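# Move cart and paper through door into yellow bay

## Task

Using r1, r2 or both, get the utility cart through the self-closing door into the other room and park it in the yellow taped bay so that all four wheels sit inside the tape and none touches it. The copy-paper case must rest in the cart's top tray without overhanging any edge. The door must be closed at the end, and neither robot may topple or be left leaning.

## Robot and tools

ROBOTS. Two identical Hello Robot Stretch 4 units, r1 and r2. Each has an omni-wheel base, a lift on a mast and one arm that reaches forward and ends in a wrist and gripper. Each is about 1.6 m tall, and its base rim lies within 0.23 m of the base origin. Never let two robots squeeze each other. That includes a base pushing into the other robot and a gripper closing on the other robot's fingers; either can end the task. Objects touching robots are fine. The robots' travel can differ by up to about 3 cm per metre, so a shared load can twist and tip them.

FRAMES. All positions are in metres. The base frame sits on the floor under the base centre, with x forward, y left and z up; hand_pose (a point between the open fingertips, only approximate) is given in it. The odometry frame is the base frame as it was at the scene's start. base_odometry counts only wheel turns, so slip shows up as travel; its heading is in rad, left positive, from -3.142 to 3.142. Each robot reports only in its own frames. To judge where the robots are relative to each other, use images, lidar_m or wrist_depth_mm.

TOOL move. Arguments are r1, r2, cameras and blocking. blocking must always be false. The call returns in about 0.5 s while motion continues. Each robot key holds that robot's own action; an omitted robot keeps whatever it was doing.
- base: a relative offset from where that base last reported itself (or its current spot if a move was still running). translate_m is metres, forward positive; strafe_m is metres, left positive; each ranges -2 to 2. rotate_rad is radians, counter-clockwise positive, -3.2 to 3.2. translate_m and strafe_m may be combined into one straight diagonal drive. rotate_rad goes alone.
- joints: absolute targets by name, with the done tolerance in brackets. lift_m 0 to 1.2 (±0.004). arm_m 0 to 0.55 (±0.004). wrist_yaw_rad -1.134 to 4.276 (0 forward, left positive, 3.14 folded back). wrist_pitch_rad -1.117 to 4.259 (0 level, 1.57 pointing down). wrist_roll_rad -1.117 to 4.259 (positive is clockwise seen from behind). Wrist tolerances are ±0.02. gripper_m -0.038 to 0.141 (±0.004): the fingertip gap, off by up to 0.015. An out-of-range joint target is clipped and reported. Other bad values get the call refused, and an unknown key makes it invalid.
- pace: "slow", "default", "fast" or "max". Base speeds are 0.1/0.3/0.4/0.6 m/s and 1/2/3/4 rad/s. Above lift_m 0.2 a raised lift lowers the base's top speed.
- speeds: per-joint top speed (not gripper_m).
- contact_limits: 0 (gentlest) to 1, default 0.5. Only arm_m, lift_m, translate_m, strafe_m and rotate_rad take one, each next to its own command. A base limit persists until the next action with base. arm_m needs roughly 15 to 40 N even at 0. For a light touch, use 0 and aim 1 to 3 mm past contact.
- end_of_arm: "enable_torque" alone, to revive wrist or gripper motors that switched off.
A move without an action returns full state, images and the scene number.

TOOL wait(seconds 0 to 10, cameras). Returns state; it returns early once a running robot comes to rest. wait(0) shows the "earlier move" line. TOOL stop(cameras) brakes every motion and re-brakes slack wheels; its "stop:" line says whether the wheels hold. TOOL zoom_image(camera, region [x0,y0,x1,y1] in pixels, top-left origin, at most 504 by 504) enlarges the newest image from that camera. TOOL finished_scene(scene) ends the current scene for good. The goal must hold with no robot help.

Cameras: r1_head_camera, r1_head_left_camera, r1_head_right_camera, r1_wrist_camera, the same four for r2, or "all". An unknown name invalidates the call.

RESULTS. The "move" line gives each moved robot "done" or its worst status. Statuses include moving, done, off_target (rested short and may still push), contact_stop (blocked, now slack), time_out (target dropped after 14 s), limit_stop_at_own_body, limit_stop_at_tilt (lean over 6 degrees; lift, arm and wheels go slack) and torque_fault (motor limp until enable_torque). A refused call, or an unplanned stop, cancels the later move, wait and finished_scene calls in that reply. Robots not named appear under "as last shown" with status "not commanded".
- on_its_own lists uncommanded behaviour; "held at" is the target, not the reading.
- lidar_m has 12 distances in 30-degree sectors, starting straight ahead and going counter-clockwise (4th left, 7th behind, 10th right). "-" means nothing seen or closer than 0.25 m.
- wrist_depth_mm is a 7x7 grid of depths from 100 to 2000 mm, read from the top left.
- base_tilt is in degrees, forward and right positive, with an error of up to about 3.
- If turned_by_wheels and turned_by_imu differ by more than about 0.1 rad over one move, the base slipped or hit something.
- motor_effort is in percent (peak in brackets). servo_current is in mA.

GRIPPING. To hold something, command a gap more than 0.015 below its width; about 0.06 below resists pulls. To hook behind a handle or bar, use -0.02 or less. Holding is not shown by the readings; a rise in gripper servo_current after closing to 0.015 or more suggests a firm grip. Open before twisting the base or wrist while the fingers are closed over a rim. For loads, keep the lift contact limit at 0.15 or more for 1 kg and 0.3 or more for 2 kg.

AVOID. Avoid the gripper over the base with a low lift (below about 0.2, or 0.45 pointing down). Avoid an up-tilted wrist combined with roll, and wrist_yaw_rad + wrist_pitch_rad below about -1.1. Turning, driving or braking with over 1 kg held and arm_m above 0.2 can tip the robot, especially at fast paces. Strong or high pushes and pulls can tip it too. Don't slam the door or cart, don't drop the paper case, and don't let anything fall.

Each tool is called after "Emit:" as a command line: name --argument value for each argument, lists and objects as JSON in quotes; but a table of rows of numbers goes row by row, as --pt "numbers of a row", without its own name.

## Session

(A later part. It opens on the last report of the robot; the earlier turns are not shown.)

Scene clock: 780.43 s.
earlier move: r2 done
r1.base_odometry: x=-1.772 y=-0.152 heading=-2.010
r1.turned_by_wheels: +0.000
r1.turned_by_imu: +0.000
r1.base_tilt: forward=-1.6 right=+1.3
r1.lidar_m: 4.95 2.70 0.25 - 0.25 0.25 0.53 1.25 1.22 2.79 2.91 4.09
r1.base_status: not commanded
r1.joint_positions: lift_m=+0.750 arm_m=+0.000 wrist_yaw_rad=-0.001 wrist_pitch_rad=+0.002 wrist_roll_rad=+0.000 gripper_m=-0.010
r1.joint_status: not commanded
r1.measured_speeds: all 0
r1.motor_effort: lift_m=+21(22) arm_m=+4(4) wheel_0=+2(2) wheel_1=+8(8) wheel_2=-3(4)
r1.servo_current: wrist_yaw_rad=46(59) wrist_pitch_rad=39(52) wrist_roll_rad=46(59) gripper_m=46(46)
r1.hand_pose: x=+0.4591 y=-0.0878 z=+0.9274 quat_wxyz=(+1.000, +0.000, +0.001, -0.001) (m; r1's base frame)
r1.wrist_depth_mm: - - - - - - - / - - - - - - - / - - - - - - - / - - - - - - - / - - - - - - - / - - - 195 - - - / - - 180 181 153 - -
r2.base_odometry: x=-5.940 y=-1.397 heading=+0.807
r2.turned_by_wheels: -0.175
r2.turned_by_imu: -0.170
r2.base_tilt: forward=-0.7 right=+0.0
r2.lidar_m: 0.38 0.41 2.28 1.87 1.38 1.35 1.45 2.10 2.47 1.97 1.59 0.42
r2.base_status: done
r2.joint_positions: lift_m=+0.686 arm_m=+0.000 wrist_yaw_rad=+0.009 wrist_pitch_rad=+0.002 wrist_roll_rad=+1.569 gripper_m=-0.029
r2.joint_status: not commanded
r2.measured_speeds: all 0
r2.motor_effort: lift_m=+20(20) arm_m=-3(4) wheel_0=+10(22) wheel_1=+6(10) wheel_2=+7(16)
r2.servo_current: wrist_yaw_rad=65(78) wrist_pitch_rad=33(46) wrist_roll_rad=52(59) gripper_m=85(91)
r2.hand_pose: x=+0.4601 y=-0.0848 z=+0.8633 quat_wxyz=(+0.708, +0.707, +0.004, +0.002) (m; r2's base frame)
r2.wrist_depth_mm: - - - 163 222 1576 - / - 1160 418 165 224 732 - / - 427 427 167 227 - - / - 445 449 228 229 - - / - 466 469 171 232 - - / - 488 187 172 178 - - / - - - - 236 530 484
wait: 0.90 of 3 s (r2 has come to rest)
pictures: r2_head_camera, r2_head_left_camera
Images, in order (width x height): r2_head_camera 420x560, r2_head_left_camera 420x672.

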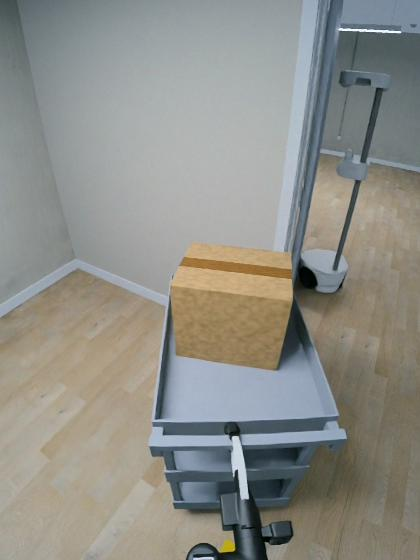

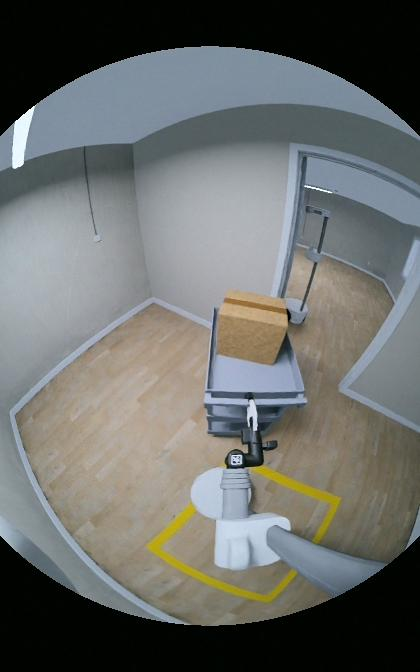

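Emit:
move --r2 '{"base":{"translate_m":-0.05,"strafe_m":-0.28},"pace":"slow"}' --blocking false

Emit:
wait --seconds 6

Emit:
move --r2 '{"base":{"rotate_rad":0.22},"pace":"slow"}' --blocking false

Emit:
wait --seconds 3

Emit:
move --r2 '{"base":{"translate_m":-0.11,"strafe_m":-0.27},"pace":"slow"}' --blocking false

Emit:
wait --seconds 6

Emit:
move --r2 '{"base":{"rotate_rad":0.2},"pace":"slow"}' --blocking false

Emit:
wait --seconds 3 --cameras '["r2_head_camera","r2_head_left_camera"]'

Scene clock: 803.03 s.
move: r2 moving
r1: as last shown
r1.base_tilt: forward=-1.6 right=+1.2
r1.lidar_m: 4.97 2.70 0.25 - 0.25 0.25 0.54 1.24 1.23 2.77 2.93 4.12
r1.motor_effort: lift_m=+22(22) arm_m=+4(4) wheel_0=+2(2) wheel_1=+8(8) wheel_2=-3(3)
r1.servo_current: wrist_yaw_rad=52(65) wrist_pitch_rad=52(52) wrist_roll_rad=46(65) gripper_m=39(46)
r1.wrist_depth_mm: - - - - - - - / - - - - - - - / - - - - - - - / - - - - - - - / - - - - - - - / - - - 195 - - - / - - 180 181 152 - -
r2.base_odometry: x=-5.932 y=-1.408 heading=+0.809
r2.turned_by_wheels: +0.002
r2.turned_by_imu: +0.002
r2.base_tilt: forward=-0.7 right=+0.1
r2.lidar_m: 0.39 0.42 2.26 1.88 1.37 1.34 1.45 2.09 2.44 1.98 1.57 0.43
r2.base_status: translate_m moving; strafe_m moving
r2.joint_positions: lift_m=+0.686 arm_m=+0.000 wrist_yaw_rad=+0.009 wrist_pitch_rad=+0.002 wrist_roll_rad=+1.569 gripper_m=-0.029
r2.joint_status: not commanded
r2.measured_speeds: translate_m=-0.010 strafe_m=-0.051 rotate_rad=+0.000 lift_m=+0.000 arm_m=+0.000 wrist_yaw_rad=+0.000 wrist_pitch_rad=+0.000 wrist_roll_rad=+0.000
r2.motor_effort: lift_m=+20(20) arm_m=-3(4) wheel_0=+16(16) wheel_1=-6(7) wheel_2=+11(11)
r2.servo_current: wrist_yaw_rad=59(72) wrist_pitch_rad=39(46) wrist_roll_rad=46(52) gripper_m=85(98)
r2.hand_pose: x=+0.4601 y=-0.0848 z=+0.8633 quat_wxyz=(+0.708, +0.707, +0.004, +0.002) (m; r2's base frame)
r2.wrist_depth_mm: - - - 163 221 1537 - / - - 418 165 223 732 - / - 427 427 167 226 - - / - 445 449 228 229 - - / - 466 469 171 231 - - / - 496 196 172 179 - - / - - - - 236 525 488
pictures: none

Scene clock: 806.60 s.
earlier move: r2 done
r1.base_odometry: x=-1.772 y=-0.152 heading=-2.010
r1.turned_by_wheels: +0.000
r1.turned_by_imu: +0.000
r1.base_tilt: forward=-1.6 right=+1.3
r1.lidar_m: 4.97 2.71 0.25 - 0.25 0.25 0.57 1.22 1.24 2.78 2.93 4.12
r1.base_status: not commanded
r1.joint_positions: lift_m=+0.750 arm_m=+0.000 wrist_yaw_rad=-0.001 wrist_pitch_rad=+0.002 wrist_roll_rad=+0.000 gripper_m=-0.010
r1.joint_status: not commanded
r1.measured_speeds: all 0
r1.motor_effort: lift_m=+21(22) arm_m=+4(4) wheel_0=+2(3) wheel_1=+8(9) wheel_2=-3(4)
r1.servo_current: wrist_yaw_rad=52(72) wrist_pitch_rad=39(52) wrist_roll_rad=46(65) gripper_m=46(52)
r1.hand_pose: x=+0.4591 y=-0.0878 z=+0.9274 quat_wxyz=(+1.000, +0.000, +0.001, -0.001) (m; r1's base frame)
r1.wrist_depth_mm: - - - - - - - / - - - - - - - / - - - - - - - / - - - - - - - / - - - - - - - / - - - 194 - - - / - - 181 180 153 - -
r2.base_odometry: x=-5.772 y=-1.627 heading=+0.808
r2.turned_by_wheels: -0.001
r2.turned_by_imu: +0.001
r2.base_tilt: forward=-0.7 right=+0.1
r2.lidar_m: 0.32 0.38 2.51 2.00 1.51 1.46 1.56 2.24 2.19 1.82 1.39 0.46
r2.base_status: done
r2.joint_positions: lift_m=+0.686 arm_m=+0.000 wrist_yaw_rad=+0.009 wrist_pitch_rad=+0.002 wrist_roll_rad=+1.569 gripper_m=-0.029
r2.joint_status: not commanded
r2.measured_speeds: all 0
r2.motor_effort: lift_m=+20(20) arm_m=-3(4) wheel_0=+6(18) wheel_1=-5(8) wheel_2=+7(11)
r2.servo_current: wrist_yaw_rad=65(72) wrist_pitch_rad=39(46) wrist_roll_rad=59(65) gripper_m=85(98)
r2.hand_pose: x=+0.4601 y=-0.0848 z=+0.8633 quat_wxyz=(+0.708, +0.707, +0.004, +0.002) (m; r2's base frame)
r2.wrist_depth_mm: - - - 244 320 332 329 / - - - 224 297 1708 1160 / - - - 206 272 - 535 / - - 462 195 260 - - / - 455 455 186 241 854 - / - 439 187 172 177 - - / - 144 433 - 219 - -
wait: 3.57 of 6 s (r2 has come to rest)
pictures: none

Scene clock: 807.10 s.
move: r2 moving
r1: as last shown
r1.base_tilt: forward=-1.5 right=+1.3
r1.lidar_m: 4.97 2.70 0.25 - 0.25 0.25 0.52 1.24 1.23 2.76 2.93 4.09
r1.motor_effort: lift_m=+22(22) arm_m=+4(4) wheel_0=+2(2) wheel_1=+8(8) wheel_2=-3(3)
r1.servo_current: wrist_yaw_rad=46(65) wrist_pitch_rad=46(52) wrist_roll_rad=52(59) gripper_m=39(46)
r1.wrist_depth_mm: - - - - - - - / - - - - - - - / - - - - - - - / - - - - - - - / - - - - - - - / - - - 194 - - - / - - 180 180 153 - -
r2.base_odometry: x=-5.772 y=-1.627 heading=+0.930
r2.turned_by_wheels: +0.122
r2.turned_by_imu: +0.118
r2.base_tilt: forward=-0.7 right=+0.1
r2.lidar_m: 0.33 2.38 2.53 1.82 1.48 1.46 1.64 2.20 2.19 1.62 1.38 0.44
r2.base_status: rotate_rad moving
r2.joint_positions: lift_m=+0.686 arm_m=+0.000 wrist_yaw_rad=-0.014 wrist_pitch_rad=+0.002 wrist_roll_rad=+1.569 gripper_m=-0.029
r2.joint_status: not commanded
r2.measured_speeds: translate_m=+0.000 strafe_m=-0.001 rotate_rad=+0.466 lift_m=+0.000 arm_m=+0.000 wrist_yaw_rad=-0.015 wrist_pitch_rad=+0.000 wrist_roll_rad=+0.000
r2.motor_effort: lift_m=+20(20) arm_m=-4(4) wheel_0=-15(15) wheel_1=-8(9) wheel_2=-16(17)
r2.servo_current: wrist_yaw_rad=78(85) wrist_pitch_rad=39(46) wrist_roll_rad=46(59) gripper_m=91(98)
r2.hand_pose: x=+0.4581 y=-0.0914 z=+0.8633 quat_wxyz=(+0.708, +0.707, -0.004, -0.006) (m; r2's base frame)
r2.wrist_depth_mm: - - - 226 297 1397 1060 / - - - 210 277 1576 504 / - - - 196 264 - - / - 459 459 189 250 831 - / - 452 452 180 237 - - / - 442 185 169 178 - - / - 439 436 - 219 - -
pictures: none

Scene clock: 807.83 s.
earlier move: r2 done
r1.base_odometry: x=-1.772 y=-0.152 heading=-2.010
r1.turned_by_wheels: +0.000
r1.turned_by_imu: +0.000
r1.base_tilt: forward=-1.6 right=+1.3
r1.lidar_m: 4.97 2.69 0.25 - 0.25 0.25 0.49 1.23 1.23 2.78 2.93 4.16
r1.base_status: not commanded
r1.joint_positions: lift_m=+0.750 arm_m=+0.000 wrist_yaw_rad=-0.001 wrist_pitch_rad=+0.002 wrist_roll_rad=+0.000 gripper_m=-0.010
r1.joint_status: not commanded
r1.measured_speeds: all 0
r1.motor_effort: lift_m=+22(22) arm_m=+4(4) wheel_0=+2(2) wheel_1=+8(8) wheel_2=-3(3)
r1.servo_current: wrist_yaw_rad=39(65) wrist_pitch_rad=46(52) wrist_roll_rad=39(72) gripper_m=46(46)
r1.hand_pose: x=+0.4591 y=-0.0878 z=+0.9274 quat_wxyz=(+1.000, +0.000, +0.001, -0.001) (m; r1's base frame)
r1.wrist_depth_mm: - - - - - - - / - - - - - - - / - - - - - - - / - - - - - - - / - - - - - - - / - - - 194 - - - / - - 180 181 152 - -
r2.base_odometry: x=-5.772 y=-1.627 heading=+1.027
r2.turned_by_wheels: +0.096
r2.turned_by_imu: +0.094
r2.base_tilt: forward=-0.7 right=+0.1
r2.lidar_m: 0.36 2.52 2.53 1.72 1.46 1.47 1.73 2.20 2.21 1.55 1.38 0.45
r2.base_status: done
r2.joint_positions: lift_m=+0.686 arm_m=+0.000 wrist_yaw_rad=+0.003 wrist_pitch_rad=+0.002 wrist_roll_rad=+1.569 gripper_m=-0.029
r2.joint_status: not commanded
r2.measured_speeds: all 0
r2.motor_effort: lift_m=+20(20) arm_m=-3(4) wheel_0=-5(15) wheel_1=-5(9) wheel_2=-6(17)
r2.servo_current: wrist_yaw_rad=52(85) wrist_pitch_rad=39(46) wrist_roll_rad=46(59) gripper_m=91(98)
r2.hand_pose: x=+0.4595 y=-0.0866 z=+0.8633 quat_wxyz=(+0.708, +0.707, +0.002, +0.000) (m; r2's base frame)
r2.wrist_depth_mm: - - - 180 240 - 1138 / - - - 178 238 - - / - 436 439 177 237 842 - / - 452 449 235 236 842 - / - 459 459 175 234 - - / - - 186 173 179 - - / - - 484 - 232 1499 -
wait: 0.73 of 3 s (r2 has come to rest)
pictures: none

Scene clock: 808.33 s.
move: r2 moving
r1: as last shown
r1.lidar_m: 4.96 2.71 0.25 - 0.25 0.25 0.52 1.21 1.22 2.76 2.91 4.08
r1.motor_effort: lift_m=+21(22) arm_m=+4(4) wheel_0=+2(2) wheel_1=+8(9) wheel_2=-3(4)
r1.servo_current: wrist_yaw_rad=39(59) wrist_pitch_rad=46(52) wrist_roll_rad=52(59) gripper_m=39(46)
r1.wrist_depth_mm: - - - - - - - / - - - - - - - / - - - - - - - / - - - - - - - / - - - - - - - / - - - 194 - - - / - - 180 180 153 - -
r2.base_odometry: x=-5.765 y=-1.636 heading=+1.027
r2.turned_by_wheels: +0.001
r2.turned_by_imu: +0.001
r2.base_tilt: forward=-0.7 right=+0.0
r2.lidar_m: 0.38 0.39 2.53 1.71 1.46 1.44 1.73 2.18 2.18 1.54 1.36 0.44
r2.base_status: translate_m moving; strafe_m moving
r2.joint_positions: lift_m=+0.686 arm_m=+0.000 wrist_yaw_rad=+0.003 wrist_pitch_rad=+0.002 wrist_roll_rad=+1.569 gripper_m=-0.029
r2.joint_status: not commanded
r2.measured_speeds: translate_m=-0.020 strafe_m=-0.045 rotate_rad=-0.002 lift_m=+0.000 arm_m=+0.000 wrist_yaw_rad=+0.000 wrist_pitch_rad=+0.000 wrist_roll_rad=+0.000
r2.motor_effort: lift_m=+20(20) arm_m=-4(4) wheel_0=+8(8) wheel_1=-8(10) wheel_2=+10(10)
r2.servo_current: wrist_yaw_rad=52(52) wrist_pitch_rad=46(46) wrist_roll_rad=52(52) gripper_m=85(91)
r2.hand_pose: x=+0.4595 y=-0.0866 z=+0.8633 quat_wxyz=(+0.708, +0.707, +0.002, +0.000) (m; r2's base frame)
r2.wrist_depth_mm: - - - 177 238 - 1160 / - - - 177 237 - - / - 436 439 176 236 842 - / - 449 449 234 235 831 - / - 466 469 175 233 - - / - - 187 173 177 - - / - - 488 - 230 1499 512
pictures: none

Scene clock: 812.03 s.
earlier move: r2 done
r1.base_odometry: x=-1.772 y=-0.152 heading=-2.010
r1.turned_by_wheels: +0.000
r1.turned_by_imu: +0.000
r1.base_tilt: forward=-1.6 right=+1.3
r1.lidar_m: 4.97 2.69 0.25 - 0.25 0.25 0.54 1.23 1.21 2.76 2.92 4.11
r1.base_status: not commanded
r1.joint_positions: lift_m=+0.750 arm_m=+0.000 wrist_yaw_rad=-0.001 wrist_pitch_rad=+0.002 wrist_roll_rad=+0.000 gripper_m=-0.010
r1.joint_status: not commanded
r1.measured_speeds: all 0
r1.motor_effort: lift_m=+22(22) arm_m=+4(4) wheel_0=+2(3) wheel_1=+8(9) wheel_2=-3(4)
r1.servo_current: wrist_yaw_rad=65(65) wrist_pitch_rad=39(52) wrist_roll_rad=52(72) gripper_m=39(52)
r1.hand_pose: x=+0.4591 y=-0.0878 z=+0.9274 quat_wxyz=(+1.000, +0.000, +0.001, -0.001) (m; r1's base frame)
r1.wrist_depth_mm: - - - - - - - / - - - - - - - / - - - - - - - / - - - - - - - / - - - - - - - / - - - 194 - - - / - - 181 180 152 - -
r2.base_odometry: x=-5.598 y=-1.860 heading=+1.027
r2.turned_by_wheels: +0.000
r2.turned_by_imu: +0.001
r2.base_tilt: forward=-0.7 right=+0.1
r2.lidar_m: 0.31 0.37 2.79 1.83 1.57 1.60 1.85 1.94 1.93 1.41 1.22 0.47
r2.base_status: done
r2.joint_positions: lift_m=+0.686 arm_m=+0.000 wrist_yaw_rad=+0.007 wrist_pitch_rad=+0.002 wrist_roll_rad=+1.569 gripper_m=-0.029
r2.joint_status: not commanded
r2.measured_speeds: all 0
r2.motor_effort: lift_m=+20(21) arm_m=-3(4) wheel_0=+7(15) wheel_1=-4(10) wheel_2=+6(11)
r2.servo_current: wrist_yaw_rad=52(65) wrist_pitch_rad=39(46) wrist_roll_rad=39(59) gripper_m=91(98)
r2.hand_pose: x=+0.4599 y=-0.0855 z=+0.8633 quat_wxyz=(+0.708, +0.707, +0.003, +0.001) (m; r2's base frame)
r2.wrist_depth_mm: - - - 315 342 1397 1025 / - - - 239 314 1430 1160 / - - - 215 290 - 504 / - - - 198 264 683 - / - 459 459 185 243 854 - / - 442 187 172 177 - - / - - 424 - 216 - -
wait: 3.70 of 6 s (r2 has come to rest)
pictures: none

Scene clock: 812.53 s.
move: r2 moving
r1: as last shown
r1.lidar_m: 4.98 2.70 0.25 - 0.25 0.25 0.53 1.22 1.21 2.77 2.94 4.15
r1.motor_effort: lift_m=+21(22) arm_m=+4(4) wheel_0=+2(3) wheel_1=+8(8) wheel_2=-3(3)
r1.servo_current: wrist_yaw_rad=46(65) wrist_pitch_rad=52(52) wrist_roll_rad=59(59) gripper_m=39(46)
r1.wrist_depth_mm: - - - - - - - / - - - - - - - / - - - - - - - / - - - - - - - / - - - - - - - / - - - 195 - - - / - - 180 180 152 - -
r2.base_odometry: x=-5.598 y=-1.860 heading=+1.148
r2.turned_by_wheels: +0.120
r2.turned_by_imu: +0.116
r2.base_tilt: forward=-0.7 right=+0.1
r2.lidar_m: 0.32 0.70 2.62 1.71 1.57 1.60 2.02 1.92 1.96 1.34 1.23 0.45
r2.base_status: rotate_rad moving
r2.joint_positions: lift_m=+0.686 arm_m=+0.000 wrist_yaw_rad=-0.015 wrist_pitch_rad=+0.002 wrist_roll_rad=+1.569 gripper_m=-0.029
r2.joint_status: not commanded
r2.measured_speeds: translate_m=-0.001 strafe_m=-0.002 rotate_rad=+0.423 lift_m=+0.000 arm_m=+0.000 wrist_yaw_rad=-0.033 wrist_pitch_rad=+0.000 wrist_roll_rad=+0.000
r2.motor_effort: lift_m=+20(20) arm_m=-3(4) wheel_0=-14(14) wheel_1=-7(9) wheel_2=-16(17)
r2.servo_current: wrist_yaw_rad=91(91) wrist_pitch_rad=39(39) wrist_roll_rad=52(59) gripper_m=85(91)
r2.hand_pose: x=+0.4579 y=-0.0917 z=+0.8633 quat_wxyz=(+0.708, +0.707, -0.004, -0.006) (m; r2's base frame)
r2.wrist_depth_mm: - - - 304 325 330 334 / - - - 219 293 - 1229 / - - - 205 271 - 525 / - - 462 191 258 723 - / - 455 455 182 239 831 - / - 445 185 169 178 - - / - 430 430 - 216 121 -
pictures: none

Scene clock: 813.20 s.
earlier move: r2 done
r1.base_odometry: x=-1.772 y=-0.152 heading=-2.010
r1.turned_by_wheels: +0.000
r1.turned_by_imu: +0.000
r1.base_tilt: forward=-1.6 right=+1.3
r1.lidar_m: 4.97 2.71 0.25 - 0.25 0.25 0.54 1.24 1.23 2.77 2.92 4.12
r1.base_status: not commanded
r1.joint_positions: lift_m=+0.750 arm_m=+0.000 wrist_yaw_rad=-0.001 wrist_pitch_rad=+0.002 wrist_roll_rad=+0.000 gripper_m=-0.010
r1.joint_status: not commanded
r1.measured_speeds: all 0
r1.motor_effort: lift_m=+21(22) arm_m=+4(4) wheel_0=+2(3) wheel_1=+8(8) wheel_2=-3(4)
r1.servo_current: wrist_yaw_rad=52(72) wrist_pitch_rad=46(52) wrist_roll_rad=52(65) gripper_m=33(46)
r1.hand_pose: x=+0.4591 y=-0.0878 z=+0.9274 quat_wxyz=(+1.000, +0.000, +0.001, -0.001) (m; r1's base frame)
r1.wrist_depth_mm: - - - - - - - / - - - - - - - / - - - - - - - / - - - - - - - / - - - - - - - / - - - 194 - - - / - - 181 180 152 - -
r2.base_odometry: x=-5.598 y=-1.860 heading=+1.226
r2.turned_by_wheels: +0.079
r2.turned_by_imu: +0.077
r2.base_tilt: forward=-0.6 right=+0.0
r2.lidar_m: 0.38 2.79 2.38 1.69 1.58 1.63 2.08 1.94 1.87 1.28 1.21 0.44
r2.base_status: done
r2.joint_positions: lift_m=+0.686 arm_m=+0.000 wrist_yaw_rad=-0.001 wrist_pitch_rad=+0.002 wrist_roll_rad=+1.569 gripper_m=-0.029
r2.joint_status: not commanded
r2.measured_speeds: all 0
r2.motor_effort: lift_m=+20(20) arm_m=-4(4) wheel_0=-4(16) wheel_1=-4(9) wheel_2=-4(17)
r2.servo_current: wrist_yaw_rad=26(98) wrist_pitch_rad=39(46) wrist_roll_rad=52(59) gripper_m=91(91)
r2.hand_pose: x=+0.4592 y=-0.0878 z=+0.8633 quat_wxyz=(+0.708, +0.707, +0.000, -0.001) (m; r2's base frame)
r2.wrist_depth_mm: - - - 195 259 - 1160 / - - - 190 252 - 500 / - - 449 186 247 798 - / - 455 455 181 241 842 - / - 459 452 178 236 - - / - - 185 174 179 - - / - - 466 - 226 - -
wait: 0.67 of 3 s (r2 has come to rest)
pictures: r2_head_camera, r2_head_left_camera
Images, in order (width x height): r2_head_camera 420x560, r2_head_left_camera 420x672.

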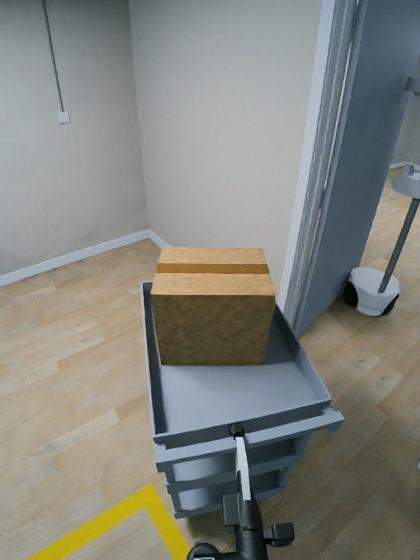

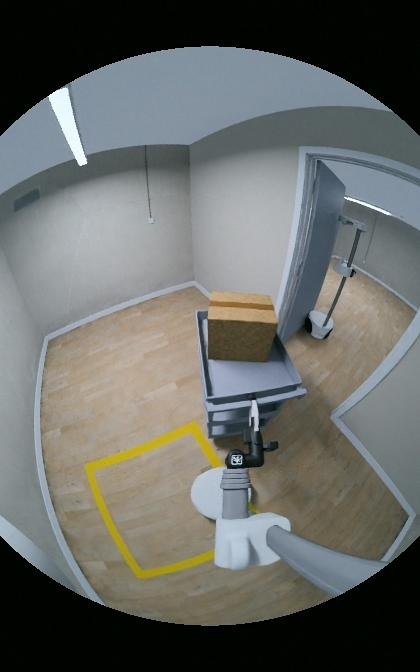

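Emit:
move --blocking false --r2 '{"base":{"translate_m":-0.27,"strafe_m":0.02},"pace":"slow"}'

Emit:
wait --seconds 5 --cameras '["r2_head_camera","r2_head_left_camera","r2_head_right_camera"]'

Scene clock: 838.30 s.
move: r2 moving
r1: as last shown
r1.base_tilt: forward=-1.6 right=+1.2
r1.lidar_m: 4.98 2.71 0.25 - 0.25 0.25 0.56 1.23 1.21 2.77 2.95 4.13
r1.motor_effort: lift_m=+22(22) arm_m=+4(4) wheel_0=+2(2) wheel_1=+8(8) wheel_2=-3(3)
r1.servo_current: wrist_yaw_rad=46(59) wrist_pitch_rad=39(46) wrist_roll_rad=39(65) gripper_m=39(46)
r1.wrist_depth_mm: - - - - - - - / - - - - - - - / - - - - - - - / - - - - - - - / - - - - - - - / - - - 194 - - - / - - 180 181 152 - -
r2.base_odometry: x=-5.603 y=-1.871 heading=+1.226
r2.turned_by_wheels: +0.000
r2.turned_by_imu: +0.000
r2.base_tilt: forward=-0.6 right=+0.0
r2.lidar_m: 0.37 2.79 2.37 1.69 1.56 1.60 2.07 1.92 1.89 1.31 1.24 0.43
r2.base_status: translate_m moving; strafe_m moving
r2.joint_positions: lift_m=+0.686 arm_m=+0.000 wrist_yaw_rad=-0.001 wrist_pitch_rad=+0.002 wrist_roll_rad=+1.569 gripper_m=-0.029
r2.joint_status: not commanded
r2.measured_speeds: translate_m=-0.047 strafe_m=+0.004 rotate_rad=+0.004 lift_m=+0.000 arm_m=+0.000 wrist_yaw_rad=+0.011 wrist_pitch_rad=+0.000 wrist_roll_rad=+0.000
r2.motor_effort: lift_m=+20(20) arm_m=-3(4) wheel_0=-5(13) wheel_1=-9(9) wheel_2=+13(13)
r2.servo_current: wrist_yaw_rad=52(52) wrist_pitch_rad=46(46) wrist_roll_rad=46(59) gripper_m=85(91)
r2.hand_pose: x=+0.4592 y=-0.0877 z=+0.8633 quat_wxyz=(+0.708, +0.707, +0.001, -0.001) (m; r2's base frame)
r2.wrist_depth_mm: - - - 193 256 - 1182 / - - - 189 251 - 525 / - - 449 185 247 831 - / - 445 452 180 240 842 - / - 459 455 178 236 - - / - - 184 173 179 - - / - - 466 - 228 - -
pictures: none

Scene clock: 841.80 s.
earlier move: r2 done
r1.base_odometry: x=-1.772 y=-0.152 heading=-2.010
r1.turned_by_wheels: +0.000
r1.turned_by_imu: +0.000
r1.base_tilt: forward=-1.6 right=+1.3
r1.lidar_m: 4.97 2.70 0.25 - 0.25 0.25 0.54 1.22 1.21 2.78 2.92 4.12
r1.base_status: not commanded
r1.joint_positions: lift_m=+0.750 arm_m=+0.000 wrist_yaw_rad=-0.001 wrist_pitch_rad=+0.002 wrist_roll_rad=+0.000 gripper_m=-0.010
r1.joint_status: not commanded
r1.measured_speeds: all 0
r1.motor_effort: lift_m=+22(22) arm_m=+4(4) wheel_0=+2(3) wheel_1=+8(9) wheel_2=-3(4)
r1.servo_current: wrist_yaw_rad=52(72) wrist_pitch_rad=39(46) wrist_roll_rad=65(65) gripper_m=46(52)
r1.hand_pose: x=+0.4591 y=-0.0878 z=+0.9274 quat_wxyz=(+1.000, +0.000, +0.001, -0.001) (m; r1's base frame)
r1.wrist_depth_mm: - - - - - - - / - - - - - - - / - - - - - - - / - - - - - - - / - - - - - - - / - - - 195 - - - / - - 180 180 152 - -
r2.base_odometry: x=-5.708 y=-2.107 heading=+1.226
r2.turned_by_wheels: +0.000
r2.turned_by_imu: +0.001
r2.base_tilt: forward=-0.7 right=+0.1
r2.lidar_m: 0.34 3.01 2.14 1.49 1.43 1.47 1.85 1.73 1.76 1.46 1.37 0.44
r2.base_status: done
r2.joint_positions: lift_m=+0.686 arm_m=+0.000 wrist_yaw_rad=+0.001 wrist_pitch_rad=+0.002 wrist_roll_rad=+1.569 gripper_m=-0.029
r2.joint_status: not commanded
r2.measured_speeds: all 0
r2.motor_effort: lift_m=+20(21) arm_m=-4(4) wheel_0=-4(13) wheel_1=-4(9) wheel_2=+8(15)
r2.servo_current: wrist_yaw_rad=46(59) wrist_pitch_rad=39(46) wrist_roll_rad=33(59) gripper_m=85(98)
r2.hand_pose: x=+0.4594 y=-0.0872 z=+0.8633 quat_wxyz=(+0.708, +0.707, +0.001, -0.001) (m; r2's base frame)
r2.wrist_depth_mm: - - - 198 263 1464 1205 / - - - 192 255 - 508 / - - 452 187 249 715 - / - 452 452 183 242 831 - / - 459 459 179 236 - - / - - 186 174 179 - - / - - 459 - 225 - -
wait: 3.50 of 5 s (r2 has come to rest)
pictures: r2_head_camera, r2_head_left_camera, r2_head_right_camera
Images, in order (width x height): r2_head_camera 420x560, r2_head_left_camera 420x672, r2_head_right_camera 420x672.

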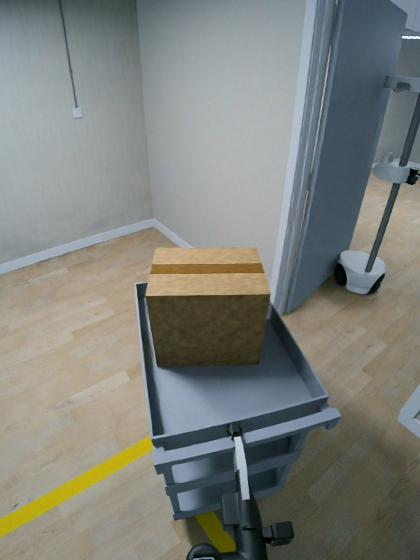

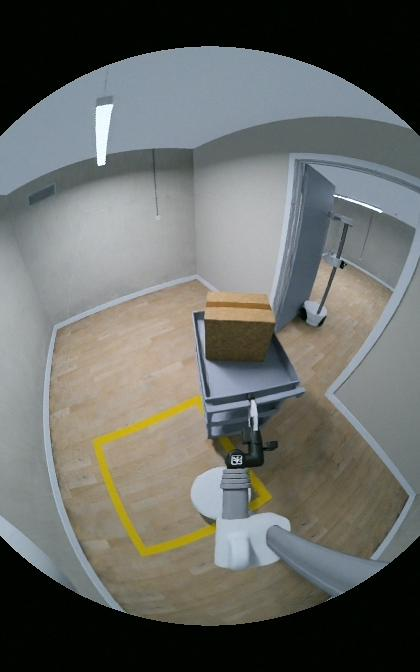

